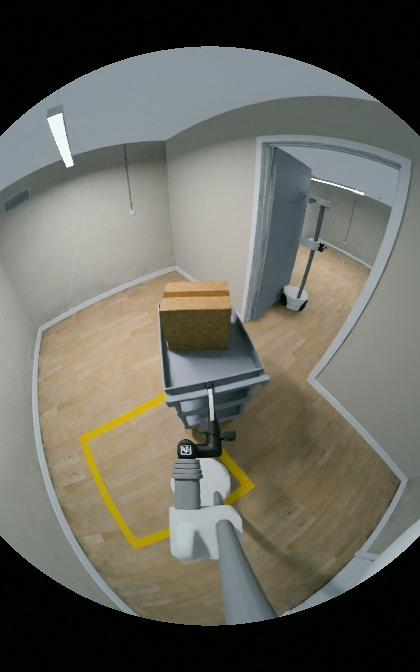

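Emit:
move --blocking false --r2 '{"base":{"rotate_rad":-0.13},"pace":"slow"}'

Emit:
wait --seconds 4

Emit:
move --blocking false --r2 '{"base":{"translate_m":-0.234,"strafe_m":0.31},"pace":"slow"}'

Emit:
wait --seconds 7 --cameras '["r2_head_camera","r2_head_left_camera"]'

Scene clock: 847.07 s.
move: r2 moving
r1: as last shown
r1.base_tilt: forward=-1.5 right=+1.3
r1.lidar_m: 4.96 2.71 0.25 - 0.25 0.26 0.53 1.22 1.20 2.76 2.95 4.10
r1.motor_effort: lift_m=+22(22) arm_m=+4(4) wheel_0=+2(3) wheel_1=+8(8) wheel_2=-3(3)
r1.servo_current: wrist_yaw_rad=39(59) wrist_pitch_rad=39(52) wrist_roll_rad=39(46) gripper_m=39(46)
r2.base_odometry: x=-5.708 y=-2.107 heading=+1.122
r2.turned_by_wheels: -0.104
r2.turned_by_imu: -0.100
r2.base_tilt: forward=-0.7 right=+0.1
r2.lidar_m: 0.36 0.33 2.42 1.57 1.39 1.43 1.76 1.70 1.74 1.53 1.37 0.46
r2.base_status: rotate_rad moving
r2.joint_positions: lift_m=+0.686 arm_m=+0.000 wrist_yaw_rad=+0.014 wrist_pitch_rad=+0.002 wrist_roll_rad=+1.569 gripper_m=-0.029
r2.joint_status: not commanded
r2.measured_speeds: translate_m=+0.001 strafe_m=-0.001 rotate_rad=-0.242 lift_m=+0.000 arm_m=+0.000 wrist_yaw_rad=+0.000 wrist_pitch_rad=+0.000 wrist_roll_rad=+0.000
r2.motor_effort: lift_m=+20(20) arm_m=-3(4) wheel_0=+11(17) wheel_1=+4(9) wheel_2=+15(16)
r2.servo_current: wrist_yaw_rad=78(85) wrist_pitch_rad=46(46) wrist_roll_rad=59(59) gripper_m=85(91)
r2.hand_pose: x=+0.4605 y=-0.0834 z=+0.8633 quat_wxyz=(+0.708, +0.706, +0.006, +0.004) (m; r2's base frame)
r2.wrist_depth_mm: - - - 219 289 1464 1098 / 1708 - - 206 273 1499 504 / - - - 196 260 - - / - 455 459 189 251 854 - / - 452 455 182 239 842 - / - 449 195 174 180 - - / - - 442 - 223 - -
pictures: none

Scene clock: 847.63 s.
earlier move: r2 done
r1.base_odometry: x=-1.772 y=-0.152 heading=-2.010
r1.turned_by_wheels: +0.000
r1.turned_by_imu: +0.000
r1.base_tilt: forward=-1.6 right=+1.3
r1.lidar_m: 4.98 2.69 0.25 - 0.25 0.25 0.55 1.23 1.22 2.77 2.94 4.12
r1.base_status: not commanded
r1.joint_positions: lift_m=+0.750 arm_m=+0.000 wrist_yaw_rad=-0.001 wrist_pitch_rad=+0.002 wrist_roll_rad=+0.000 gripper_m=-0.010
r1.joint_status: not commanded
r1.measured_speeds: all 0
r1.motor_effort: lift_m=+22(22) arm_m=+4(4) wheel_0=+2(3) wheel_1=+8(8) wheel_2=-3(3)
r1.servo_current: wrist_yaw_rad=46(59) wrist_pitch_rad=39(52) wrist_roll_rad=59(59) gripper_m=39(46)
r1.hand_pose: x=+0.4591 y=-0.0878 z=+0.9274 quat_wxyz=(+1.000, +0.000, +0.001, -0.001) (m; r1's base frame)
r1.wrist_depth_mm: - - - - - - - / - - - - - - - / - - - - - - - / - - - - - - - / - - - - - - - / - - - 194 - - - / - - 181 181 153 - -
r2.base_odometry: x=-5.708 y=-2.107 heading=+1.097
r2.turned_by_wheels: -0.025
r2.turned_by_imu: -0.025
r2.base_tilt: forward=-0.7 right=+0.1
r2.lidar_m: 0.33 0.42 2.55 1.59 1.40 1.43 1.74 1.70 1.73 1.57 1.36 0.45
r2.base_status: done
r2.joint_positions: lift_m=+0.686 arm_m=+0.000 wrist_yaw_rad=-0.002 wrist_pitch_rad=+0.002 wrist_roll_rad=+1.569 gripper_m=-0.029
r2.joint_status: not commanded
r2.measured_speeds: all 0
r2.motor_effort: lift_m=+20(20) arm_m=-3(4) wheel_0=+5(17) wheel_1=+3(9) wheel_2=+0(16)
r2.servo_current: wrist_yaw_rad=46(85) wrist_pitch_rad=39(46) wrist_roll_rad=39(59) gripper_m=91(98)
r2.hand_pose: x=+0.4592 y=-0.0879 z=+0.8633 quat_wxyz=(+0.708, +0.707, +0.000, -0.001) (m; r2's base frame)
r2.wrist_depth_mm: - - - 307 330 336 338 / - - - 224 296 1576 1229 / 1499 - - 209 276 - 535 / - - 466 195 256 741 - / - 459 455 185 240 842 - / - 442 187 171 179 - - / - - 427 - 217 - -
wait: 0.57 of 4 s (r2 has come to rest)
pictures: none

Scene clock: 848.13 s.
move: r2 moving
r1: as last shown
r1.lidar_m: 4.97 2.70 0.25 - 0.25 0.25 0.59 1.24 1.22 2.77 2.93 4.09
r1.motor_effort: lift_m=+22(22) arm_m=+4(4) wheel_0=+2(2) wheel_1=+8(9) wheel_2=-3(3)
r1.servo_current: wrist_yaw_rad=46(65) wrist_pitch_rad=46(46) wrist_roll_rad=59(78) gripper_m=46(46)
r1.wrist_depth_mm: - - - - - - - / - - - - - - - / - - - - - - - / - - - - - - - / - - - - - - - / - - - 194 - - - / - - 181 180 152 - -
r2.base_odometry: x=-5.720 y=-2.109 heading=+1.098
r2.turned_by_wheels: +0.001
r2.turned_by_imu: +0.001
r2.base_tilt: forward=-0.6 right=+0.1
r2.lidar_m: 0.32 0.45 2.50 1.57 1.40 1.39 1.74 1.70 1.73 1.56 1.40 0.46
r2.base_status: translate_m moving; strafe_m moving
r2.joint_positions: lift_m=+0.686 arm_m=+0.000 wrist_yaw_rad=-0.002 wrist_pitch_rad=+0.002 wrist_roll_rad=+1.569 gripper_m=-0.029
r2.joint_status: not commanded
r2.measured_speeds: translate_m=-0.031 strafe_m=+0.040 rotate_rad=+0.000 lift_m=+0.000 arm_m=+0.000 wrist_yaw_rad=+0.000 wrist_pitch_rad=+0.000 wrist_roll_rad=+0.000
r2.motor_effort: lift_m=+20(20) arm_m=-4(4) wheel_0=-9(12) wheel_1=+6(6) wheel_2=+11(11)
r2.servo_current: wrist_yaw_rad=46(59) wrist_pitch_rad=39(46) wrist_roll_rad=39(52) gripper_m=91(91)
r2.hand_pose: x=+0.4592 y=-0.0879 z=+0.8633 quat_wxyz=(+0.708, +0.707, +0.000, -0.001) (m; r2's base frame)
r2.wrist_depth_mm: - - - 309 329 338 336 / - - - 224 293 1537 1182 / 1464 - - 208 274 - 530 / - - 466 195 258 741 - / - 459 455 185 242 842 - / - 449 184 172 179 - - / - 433 430 - 215 - -
pictures: none

Scene clock: 852.80 s.
earlier move: r2 done
r1.base_odometry: x=-1.772 y=-0.152 heading=-2.010
r1.turned_by_wheels: +0.000
r1.turned_by_imu: +0.000
r1.base_tilt: forward=-1.6 right=+1.3
r1.lidar_m: 4.97 2.66 0.25 - 0.25 0.26 0.52 1.23 1.22 2.77 2.92 4.09
r1.base_status: not commanded
r1.joint_positions: lift_m=+0.750 arm_m=+0.000 wrist_yaw_rad=-0.001 wrist_pitch_rad=+0.002 wrist_roll_rad=+0.000 gripper_m=-0.010
r1.joint_status: not commanded
r1.measured_speeds: all 0
r1.motor_effort: lift_m=+22(22) arm_m=+4(4) wheel_0=+2(3) wheel_1=+8(9) wheel_2=-3(4)
r1.servo_current: wrist_yaw_rad=46(72) wrist_pitch_rad=33(52) wrist_roll_rad=46(78) gripper_m=46(52)
r1.hand_pose: x=+0.4591 y=-0.0878 z=+0.9274 quat_wxyz=(+1.000, +0.000, +0.001, -0.001) (m; r1's base frame)
r1.wrist_depth_mm: - - - - - - - / - - - - - - - / - - - - - - - / - - - - - - - / - - - - - - - / - - - 195 - - - / - - 180 180 152 - -
r2.base_odometry: x=-6.090 y=-2.174 heading=+1.097
r2.turned_by_wheels: -0.001
r2.turned_by_imu: -0.002
r2.base_tilt: forward=-0.7 right=+0.1
r2.lidar_m: 0.40 2.98 1.85 1.14 1.02 1.03 1.29 1.71 1.76 1.98 1.75 0.42
r2.base_status: done
r2.joint_positions: lift_m=+0.686 arm_m=+0.000 wrist_yaw_rad=-0.005 wrist_pitch_rad=+0.002 wrist_roll_rad=+1.569 gripper_m=-0.029
r2.joint_status: not commanded
r2.measured_speeds: all 0
r2.motor_effort: lift_m=+20(21) arm_m=-3(4) wheel_0=-8(15) wheel_1=+4(7) wheel_2=+4(11)
r2.servo_current: wrist_yaw_rad=39(65) wrist_pitch_rad=39(46) wrist_roll_rad=59(65) gripper_m=91(98)
r2.hand_pose: x=+0.4588 y=-0.0889 z=+0.8633 quat_wxyz=(+0.708, +0.707, -0.001, -0.003) (m; r2's base frame)
r2.wrist_depth_mm: 1661 - - 156 212 1464 - / 1708 410 410 158 216 768 - / - 427 430 163 221 - - / - 462 449 166 227 - - / - - 484 169 231 - - / - - 185 172 180 1708 - / - - - - - 1499 477
wait: 4.67 of 7 s (r2 has come to rest)
pictures: r2_head_camera, r2_head_left_camera
Images, in order (width x height): r2_head_camera 420x560, r2_head_left_camera 420x672.

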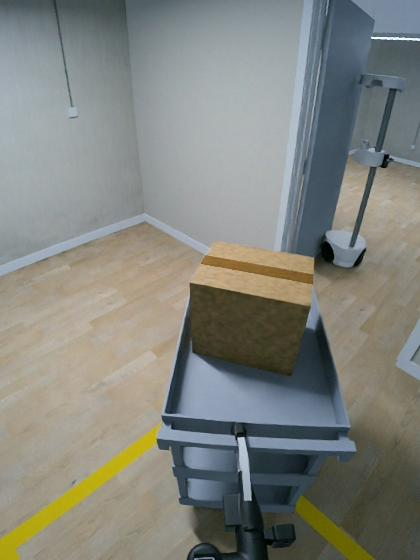

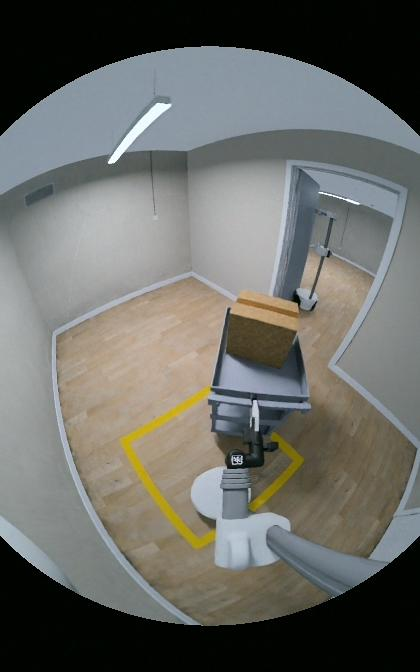

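Emit:
move --blocking false --r2 '{"base":{"translate_m":0.03,"strafe_m":0.18},"pace":"slow"}'

Emit:
wait --seconds 6

Emit:
move --blocking false --r2 '{"base":{"rotate_rad":-0.3},"pace":"slow"}'

Emit:
wait --seconds 4

Emit:
move --blocking false --r2 '{"base":{"translate_m":0.02,"strafe_m":0.13},"pace":"slow"}'

Emit:
wait --seconds 6 --cameras '["r2_head_camera","r2_head_left_camera"]'

Scene clock: 880.20 s.
move: r2 moving
r1: as last shown
r1.lidar_m: 4.96 2.70 0.25 - 0.25 0.25 0.56 1.23 1.24 2.78 2.90 4.09
r1.motor_effort: lift_m=+22(22) arm_m=+4(4) wheel_0=+2(3) wheel_1=+8(8) wheel_2=-3(3)
r1.servo_current: wrist_yaw_rad=65(72) wrist_pitch_rad=46(46) wrist_roll_rad=46(65) gripper_m=46(46)
r1.wrist_depth_mm: - - - - - - - / - - - - - - - / - - - - - - - / - - - - - - - / - - - - - - - / - - - 195 - - - / - - 181 180 153 - -
r2.base_odometry: x=-6.101 y=-2.166 heading=+1.096
r2.turned_by_wheels: -0.001
r2.turned_by_imu: -0.001
r2.base_tilt: forward=-0.7 right=+0.1
r2.lidar_m: 0.41 2.96 1.82 1.15 1.01 1.03 1.27 1.74 1.73 1.99 1.77 0.42
r2.base_status: translate_m moving; strafe_m moving
r2.joint_positions: lift_m=+0.686 arm_m=+0.000 wrist_yaw_rad=-0.008 wrist_pitch_rad=+0.002 wrist_roll_rad=+1.569 gripper_m=-0.029
r2.joint_status: not commanded
r2.measured_speeds: translate_m=+0.009 strafe_m=+0.050 rotate_rad=-0.001 lift_m=+0.000 arm_m=+0.000 wrist_yaw_rad=-0.015 wrist_pitch_rad=+0.000 wrist_roll_rad=+0.000
r2.motor_effort: lift_m=+20(20) arm_m=-3(4) wheel_0=-11(14) wheel_1=+8(8) wheel_2=-12(12)
r2.servo_current: wrist_yaw_rad=65(65) wrist_pitch_rad=39(46) wrist_roll_rad=46(52) gripper_m=91(91)
r2.hand_pose: x=+0.4586 y=-0.0897 z=+0.8633 quat_wxyz=(+0.708, +0.707, -0.002, -0.004) (m; r2's base frame)
r2.wrist_depth_mm: 1661 - - 156 212 1464 - / 1661 418 415 159 217 759 - / - 430 430 163 222 - - / - 462 455 167 226 - - / - - 477 170 230 - - / - - 183 172 179 1756 - / - - - - - 1499 473
pictures: none

Scene clock: 882.73 s.
earlier move: r2 done
r1.base_odometry: x=-1.772 y=-0.152 heading=-2.010
r1.turned_by_wheels: +0.000
r1.turned_by_imu: +0.000
r1.base_tilt: forward=-1.6 right=+1.3
r1.lidar_m: 4.97 2.69 0.25 - 0.25 0.25 0.52 1.24 1.22 2.77 2.92 4.11
r1.base_status: not commanded
r1.joint_positions: lift_m=+0.750 arm_m=+0.000 wrist_yaw_rad=-0.001 wrist_pitch_rad=+0.002 wrist_roll_rad=+0.000 gripper_m=-0.010
r1.joint_status: not commanded
r1.measured_speeds: all 0
r1.motor_effort: lift_m=+22(22) arm_m=+4(4) wheel_0=+1(3) wheel_1=+8(9) wheel_2=-3(4)
r1.servo_current: wrist_yaw_rad=39(78) wrist_pitch_rad=39(46) wrist_roll_rad=65(72) gripper_m=46(46)
r1.hand_pose: x=+0.4591 y=-0.0878 z=+0.9274 quat_wxyz=(+1.000, +0.000, +0.001, -0.001) (m; r1's base frame)
r1.wrist_depth_mm: - - - - - - - / - - - - - - - / - - - - - - - / - - - - - - - / - - - - - - - / - - - 194 - - - / - - 181 180 153 - -
r2.base_odometry: x=-6.237 y=-2.065 heading=+1.096
r2.turned_by_wheels: +0.001
r2.turned_by_imu: +0.001
r2.base_tilt: forward=-0.7 right=+0.1
r2.lidar_m: 0.42 2.83 1.64 1.02 0.92 0.91 1.11 1.86 1.91 2.12 0.43 0.39
r2.base_status: done
r2.joint_positions: lift_m=+0.686 arm_m=+0.000 wrist_yaw_rad=-0.009 wrist_pitch_rad=+0.002 wrist_roll_rad=+1.569 gripper_m=-0.029
r2.joint_status: not commanded
r2.measured_speeds: all 0
r2.motor_effort: lift_m=+20(20) arm_m=-3(4) wheel_0=-5(16) wheel_1=+4(8) wheel_2=-8(13)
r2.servo_current: wrist_yaw_rad=52(72) wrist_pitch_rad=33(52) wrist_roll_rad=46(65) gripper_m=85(98)
r2.hand_pose: x=+0.4585 y=-0.0899 z=+0.8633 quat_wxyz=(+0.708, +0.707, -0.002, -0.004) (m; r2's base frame)
r2.wrist_depth_mm: 1618 357 353 121 174 - - / - 387 389 127 185 - - / - 433 427 135 197 - - / - - 473 146 211 - - / - - - 157 226 1708 535 / - - 185 169 177 1618 488 / - - - - - 1576 1182
wait: 2.53 of 6 s (r2 has come to rest)
pictures: none

Scene clock: 883.23 s.
move: r2 moving
r1: as last shown
r1.lidar_m: 4.97 2.70 0.25 - 0.25 0.25 0.55 1.23 1.22 2.77 2.90 4.16
r1.motor_effort: lift_m=+21(22) arm_m=+4(4) wheel_0=+2(2) wheel_1=+8(8) wheel_2=-3(4)
r1.servo_current: wrist_yaw_rad=33(52) wrist_pitch_rad=46(46) wrist_roll_rad=39(65) gripper_m=39(46)
r1.wrist_depth_mm: - - - - - - - / - - - - - - - / - - - - - - - / - - - - - - - / - - - - - - - / - - - 195 - - - / - - 181 181 152 - -
r2.base_odometry: x=-6.237 y=-2.065 heading=+0.973
r2.turned_by_wheels: -0.123
r2.turned_by_imu: -0.119
r2.base_tilt: forward=-0.7 right=+0.0
r2.lidar_m: 0.42 2.85 2.00 1.13 0.91 0.91 1.06 1.73 1.88 2.15 1.89 0.41
r2.base_status: rotate_rad moving
r2.joint_positions: lift_m=+0.686 arm_m=+0.000 wrist_yaw_rad=+0.010 wrist_pitch_rad=+0.002 wrist_roll_rad=+1.569 gripper_m=-0.029
r2.joint_status: not commanded
r2.measured_speeds: translate_m=+0.001 strafe_m=+0.000 rotate_rad=-0.492 lift_m=+0.000 arm_m=+0.000 wrist_yaw_rad=+0.007 wrist_pitch_rad=+0.000 wrist_roll_rad=+0.000
r2.motor_effort: lift_m=+20(20) arm_m=-3(4) wheel_0=+18(18) wheel_1=+9(11) wheel_2=+12(12)
r2.servo_current: wrist_yaw_rad=52(65) wrist_pitch_rad=39(46) wrist_roll_rad=52(52) gripper_m=91(98)
r2.hand_pose: x=+0.4602 y=-0.0845 z=+0.8633 quat_wxyz=(+0.708, +0.707, +0.004, +0.003) (m; r2's base frame)
r2.wrist_depth_mm: 1618 410 399 129 183 - - / 1708 384 392 134 192 - - / - 427 424 141 203 - - / - 477 462 150 215 - - / - - 508 157 224 1863 - / - - 197 168 179 1576 488 / - - - - - 1430 1182
pictures: none

Scene clock: 884.13 s.
earlier move: r2 done
r1.base_odometry: x=-1.772 y=-0.152 heading=-2.010
r1.turned_by_wheels: +0.000
r1.turned_by_imu: +0.000
r1.base_tilt: forward=-1.6 right=+1.3
r1.lidar_m: 4.97 2.70 0.25 - 0.25 0.25 0.56 1.23 1.21 2.76 2.91 4.12
r1.base_status: not commanded
r1.joint_positions: lift_m=+0.750 arm_m=+0.000 wrist_yaw_rad=-0.001 wrist_pitch_rad=+0.002 wrist_roll_rad=+0.000 gripper_m=-0.010
r1.joint_status: not commanded
r1.measured_speeds: all 0
r1.motor_effort: lift_m=+21(22) arm_m=+4(4) wheel_0=+2(2) wheel_1=+8(9) wheel_2=-3(4)
r1.servo_current: wrist_yaw_rad=39(65) wrist_pitch_rad=39(52) wrist_roll_rad=46(65) gripper_m=46(46)
r1.hand_pose: x=+0.4591 y=-0.0878 z=+0.9274 quat_wxyz=(+1.000, +0.000, +0.001, -0.001) (m; r1's base frame)
r1.wrist_depth_mm: - - - - - - - / - - - - - - - / - - - - - - - / - - - - - - - / - - - - - - - / - - - 195 - - - / - - 181 181 152 - -
r2.base_odometry: x=-6.237 y=-2.065 heading=+0.798
r2.turned_by_wheels: -0.175
r2.turned_by_imu: -0.170
r2.base_tilt: forward=-0.7 right=+0.0
r2.lidar_m: 0.39 0.45 2.84 1.27 0.95 0.90 0.99 1.38 1.87 1.99 1.95 0.42
r2.base_status: done
r2.joint_positions: lift_m=+0.686 arm_m=+0.000 wrist_yaw_rad=+0.007 wrist_pitch_rad=+0.002 wrist_roll_rad=+1.569 gripper_m=-0.029
r2.joint_status: not commanded
r2.measured_speeds: all 0
r2.motor_effort: lift_m=+20(20) arm_m=-3(4) wheel_0=+9(18) wheel_1=+5(11) wheel_2=+10(16)
r2.servo_current: wrist_yaw_rad=65(72) wrist_pitch_rad=46(46) wrist_roll_rad=46(59) gripper_m=91(98)
r2.hand_pose: x=+0.4599 y=-0.0854 z=+0.8633 quat_wxyz=(+0.708, +0.707, +0.003, +0.002) (m; r2's base frame)
r2.wrist_depth_mm: - - - 174 234 1708 512 / 1576 - - 174 233 741 - / 1756 439 433 173 234 842 - / - 452 449 233 234 - - / - - 462 173 234 - - / - - 187 173 179 - - / - - 492 - 233 539 496
wait: 0.90 of 4 s (r2 has come to rest)
pictures: none

Scene clock: 884.63 s.
move: r2 moving
r1: as last shown
r1.lidar_m: 4.97 2.69 0.25 - 0.25 0.25 0.54 1.20 1.23 2.77 2.94 4.11
r1.motor_effort: lift_m=+22(22) arm_m=+4(4) wheel_0=+3(3) wheel_1=+8(8) wheel_2=-3(3)
r1.servo_current: wrist_yaw_rad=59(59) wrist_pitch_rad=39(46) wrist_roll_rad=46(59) gripper_m=33(46)
r1.wrist_depth_mm: - - - - - - - / - - - - - - - / - - - - - - - / - - - - - - - / - - - - - - - / - - - 194 - - - / - - 180 181 152 - -
r2.base_odometry: x=-6.245 y=-2.055 heading=+0.798
r2.turned_by_wheels: +0.000
r2.turned_by_imu: +0.000
r2.base_tilt: forward=-0.7 right=+0.1
r2.lidar_m: 0.39 2.84 2.82 1.26 0.93 0.89 0.95 1.32 1.88 2.01 1.97 0.42
r2.base_status: translate_m moving; strafe_m moving
r2.joint_positions: lift_m=+0.686 arm_m=+0.000 wrist_yaw_rad=+0.003 wrist_pitch_rad=+0.002 wrist_roll_rad=+1.569 gripper_m=-0.029
r2.joint_status: not commanded
r2.measured_speeds: translate_m=+0.009 strafe_m=+0.051 rotate_rad=+0.000 lift_m=+0.000 arm_m=+0.000 wrist_yaw_rad=-0.012 wrist_pitch_rad=+0.000 wrist_roll_rad=+0.000
r2.motor_effort: lift_m=+20(20) arm_m=-4(4) wheel_0=-8(8) wheel_1=+9(9) wheel_2=-6(7)
r2.servo_current: wrist_yaw_rad=52(65) wrist_pitch_rad=46(46) wrist_roll_rad=52(52) gripper_m=91(91)
r2.hand_pose: x=+0.4596 y=-0.0865 z=+0.8633 quat_wxyz=(+0.708, +0.707, +0.002, +0.000) (m; r2's base frame)
r2.wrist_depth_mm: - - - 176 237 1661 1182 / 1618 - - 175 236 1576 - / 1756 439 439 175 235 831 - / 1983 449 445 233 235 - - / - - 462 174 233 - - / - - 186 173 179 - - / - - 488 - 232 1499 504
pictures: none

Scene clock: 886.67 s.
earlier move: r2 done
r1.base_odometry: x=-1.772 y=-0.152 heading=-2.010
r1.turned_by_wheels: +0.000
r1.turned_by_imu: +0.000
r1.base_tilt: forward=-1.6 right=+1.3
r1.lidar_m: 4.97 2.67 0.25 - 0.25 0.26 0.54 1.23 1.22 2.76 2.92 4.10
r1.base_status: not commanded
r1.joint_positions: lift_m=+0.750 arm_m=+0.000 wrist_yaw_rad=-0.001 wrist_pitch_rad=+0.002 wrist_roll_rad=+0.000 gripper_m=-0.010
r1.joint_status: not commanded
r1.measured_speeds: all 0
r1.motor_effort: lift_m=+21(22) arm_m=+4(4) wheel_0=+2(3) wheel_1=+8(9) wheel_2=-3(4)
r1.servo_current: wrist_yaw_rad=39(72) wrist_pitch_rad=39(46) wrist_roll_rad=46(72) gripper_m=46(52)
r1.hand_pose: x=+0.4591 y=-0.0878 z=+0.9274 quat_wxyz=(+1.000, +0.000, +0.001, -0.001) (m; r1's base frame)
r1.wrist_depth_mm: - - - - - - - / - - - - - - - / - - - - - - - / - - - - - - - / - - - - - - - / - - - 193 - - - / - - 180 180 153 - -
r2.base_odometry: x=-6.316 y=-1.960 heading=+0.797
r2.turned_by_wheels: -0.001
r2.turned_by_imu: -0.001
r2.base_tilt: forward=-0.7 right=+0.1
r2.lidar_m: 0.40 2.82 2.72 1.21 0.87 0.85 0.92 1.29 2.00 2.10 1.99 0.42
r2.base_status: done
r2.joint_positions: lift_m=+0.686 arm_m=+0.000 wrist_yaw_rad=-0.009 wrist_pitch_rad=+0.002 wrist_roll_rad=+1.569 gripper_m=-0.029
r2.joint_status: not commanded
r2.measured_speeds: all 0
r2.motor_effort: lift_m=+20(20) arm_m=-4(4) wheel_0=-5(17) wheel_1=+4(9) wheel_2=-12(14)
r2.servo_current: wrist_yaw_rad=65(72) wrist_pitch_rad=39(52) wrist_roll_rad=46(59) gripper_m=85(91)
r2.hand_pose: x=+0.4585 y=-0.0901 z=+0.8633 quat_wxyz=(+0.708, +0.707, -0.002, -0.004) (m; r2's base frame)
r2.wrist_depth_mm: 1661 - - 159 216 1576 - / 1661 - 549 162 219 - - / 1756 427 427 165 223 - - / - 449 449 167 226 - - / - - 473 169 230 - - / - - 185 172 178 - - / - - - - 238 1499 492
wait: 2.03 of 6 s (r2 has come to rest)
pictures: r2_head_camera, r2_head_left_camera
Images, in order (width x height): r2_head_camera 420x560, r2_head_left_camera 420x672.

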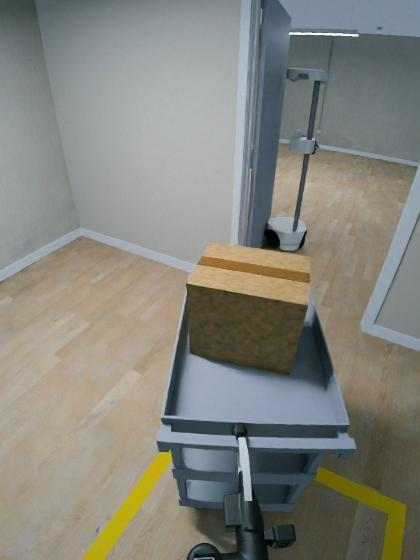

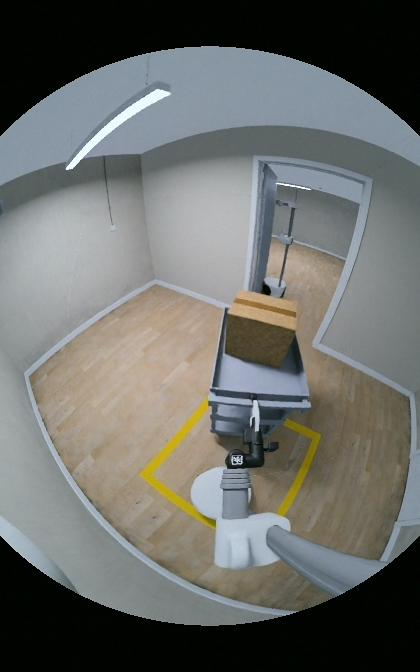

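Emit:
move --blocking false --r2 '{"base":{"translate_m":-0.3,"strafe_m":0.01},"pace":"slow"}'

Emit:
wait --seconds 7 --cameras '["r2_head_camera","r2_head_left_camera","r2_head_right_camera"]'

Scene clock: 896.53 s.
move: r2 moving
r1: as last shown
r1.lidar_m: 4.96 2.70 0.25 - 0.25 0.25 0.53 1.23 1.20 2.75 2.93 4.13
r1.motor_effort: lift_m=+21(22) arm_m=+4(4) wheel_0=+2(3) wheel_1=+8(8) wheel_2=-3(3)
r1.servo_current: wrist_yaw_rad=72(72) wrist_pitch_rad=46(52) wrist_roll_rad=59(65) gripper_m=46(46)
r1.wrist_depth_mm: - - - - - - - / - - - - - - - / - - - - - - - / - - - - - - - / - - - - - - - / - - - 194 - - - / - - 181 180 152 - -
r2.base_odometry: x=-6.324 y=-1.968 heading=+0.797
r2.turned_by_wheels: +0.000
r2.turned_by_imu: +0.000
r2.base_tilt: forward=-0.6 right=+0.2
r2.lidar_m: 0.41 2.82 2.75 1.17 0.87 0.84 0.91 1.31 1.98 2.11 2.02 0.43
r2.base_status: translate_m moving; strafe_m moving
r2.joint_positions: lift_m=+0.686 arm_m=+0.000 wrist_yaw_rad=-0.003 wrist_pitch_rad=+0.002 wrist_roll_rad=+1.569 gripper_m=-0.029
r2.joint_status: not commanded
r2.measured_speeds: translate_m=-0.050 strafe_m=+0.001 rotate_rad=-0.001 lift_m=+0.000 arm_m=+0.000 wrist_yaw_rad=+0.016 wrist_pitch_rad=+0.000 wrist_roll_rad=+0.000
r2.motor_effort: lift_m=+20(20) arm_m=-3(4) wheel_0=-12(12) wheel_1=-8(9) wheel_2=+13(13)
r2.servo_current: wrist_yaw_rad=46(72) wrist_pitch_rad=39(46) wrist_roll_rad=39(52) gripper_m=91(91)
r2.hand_pose: x=+0.4591 y=-0.0882 z=+0.8633 quat_wxyz=(+0.708, +0.707, +0.000, -0.002) (m; r2's base frame)
r2.wrist_depth_mm: 1576 - - 156 212 1499 - / 1708 - 413 158 216 768 - / 1756 427 427 162 220 - - / - 459 452 165 226 - - / - - 477 169 231 - - / - - 184 172 179 1756 - / - - - - 241 1464 1138
pictures: none

Scene clock: 900.33 s.
earlier move: r2 done
r1.base_odometry: x=-1.772 y=-0.152 heading=-2.010
r1.turned_by_wheels: +0.000
r1.turned_by_imu: +0.000
r1.base_tilt: forward=-1.6 right=+1.3
r1.lidar_m: 4.97 2.70 0.25 - 0.25 0.25 0.54 1.26 1.21 2.77 2.90 4.13
r1.base_status: not commanded
r1.joint_positions: lift_m=+0.750 arm_m=+0.000 wrist_yaw_rad=-0.001 wrist_pitch_rad=+0.002 wrist_roll_rad=+0.000 gripper_m=-0.010
r1.joint_status: not commanded
r1.measured_speeds: all 0
r1.motor_effort: lift_m=+21(22) arm_m=+4(4) wheel_0=+2(3) wheel_1=+8(9) wheel_2=-3(4)
r1.servo_current: wrist_yaw_rad=39(72) wrist_pitch_rad=46(52) wrist_roll_rad=26(72) gripper_m=39(52)
r1.hand_pose: x=+0.4591 y=-0.0878 z=+0.9274 quat_wxyz=(+1.000, +0.000, +0.001, -0.001) (m; r1's base frame)
r1.wrist_depth_mm: - - - - - - - / - - - - - - - / - - - - - - - / - - - - - - - / - - - - - - - / - - - 194 - - - / - - 180 181 152 - -
r2.base_odometry: x=-6.532 y=-2.168 heading=+0.798
r2.turned_by_wheels: +0.001
r2.turned_by_imu: +0.002
r2.base_tilt: forward=-0.7 right=+0.0
r2.lidar_m: 0.39 2.97 2.03 0.85 0.63 0.59 0.65 0.95 1.85 1.91 2.26 0.43
r2.base_status: done
r2.joint_positions: lift_m=+0.686 arm_m=+0.000 wrist_yaw_rad=+0.005 wrist_pitch_rad=+0.002 wrist_roll_rad=+1.569 gripper_m=-0.029
r2.joint_status: not commanded
r2.measured_speeds: all 0
r2.motor_effort: lift_m=+20(20) arm_m=-3(4) wheel_0=+0(12) wheel_1=-4(9) wheel_2=+8(15)
r2.servo_current: wrist_yaw_rad=52(72) wrist_pitch_rad=46(46) wrist_roll_rad=39(65) gripper_m=91(98)
r2.hand_pose: x=+0.4597 y=-0.0860 z=+0.8633 quat_wxyz=(+0.708, +0.707, +0.003, +0.001) (m; r2's base frame)
r2.wrist_depth_mm: 1756 - - 159 216 1576 - / 1863 - 574 162 220 - - / - 433 427 165 224 - - / - 459 452 167 228 - - / - - 473 170 231 - - / - - 186 172 178 - - / - - - - 238 1430 496
wait: 3.80 of 7 s (r2 has come to rest)
pictures: r2_head_camera, r2_head_left_camera, r2_head_right_camera
Images, in order (width x height): r2_head_camera 420x560, r2_head_left_camera 420x672, r2_head_right_camera 420x672.

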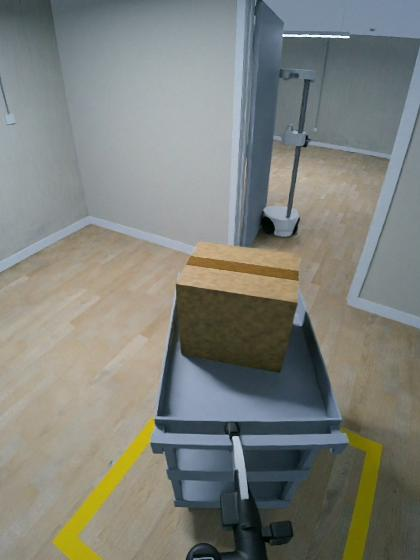

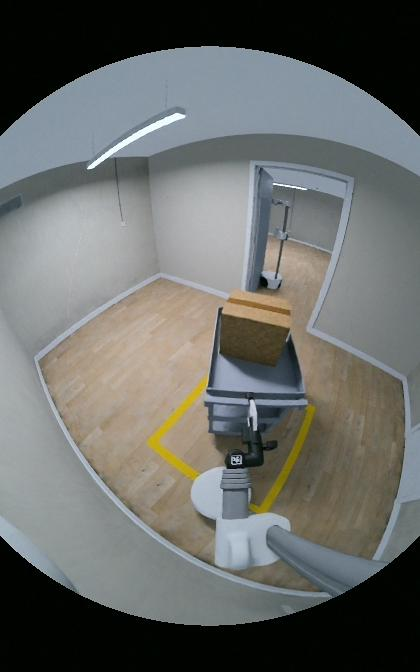

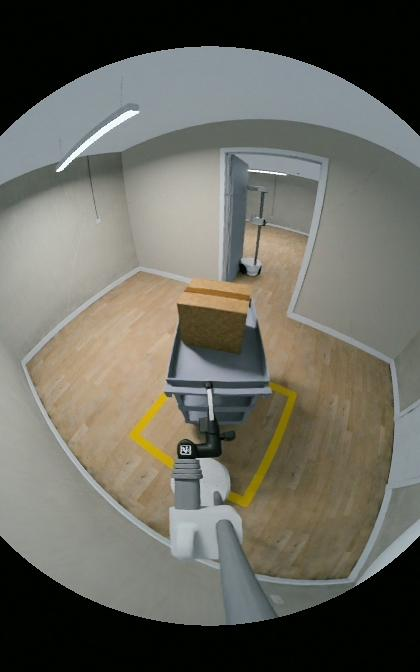

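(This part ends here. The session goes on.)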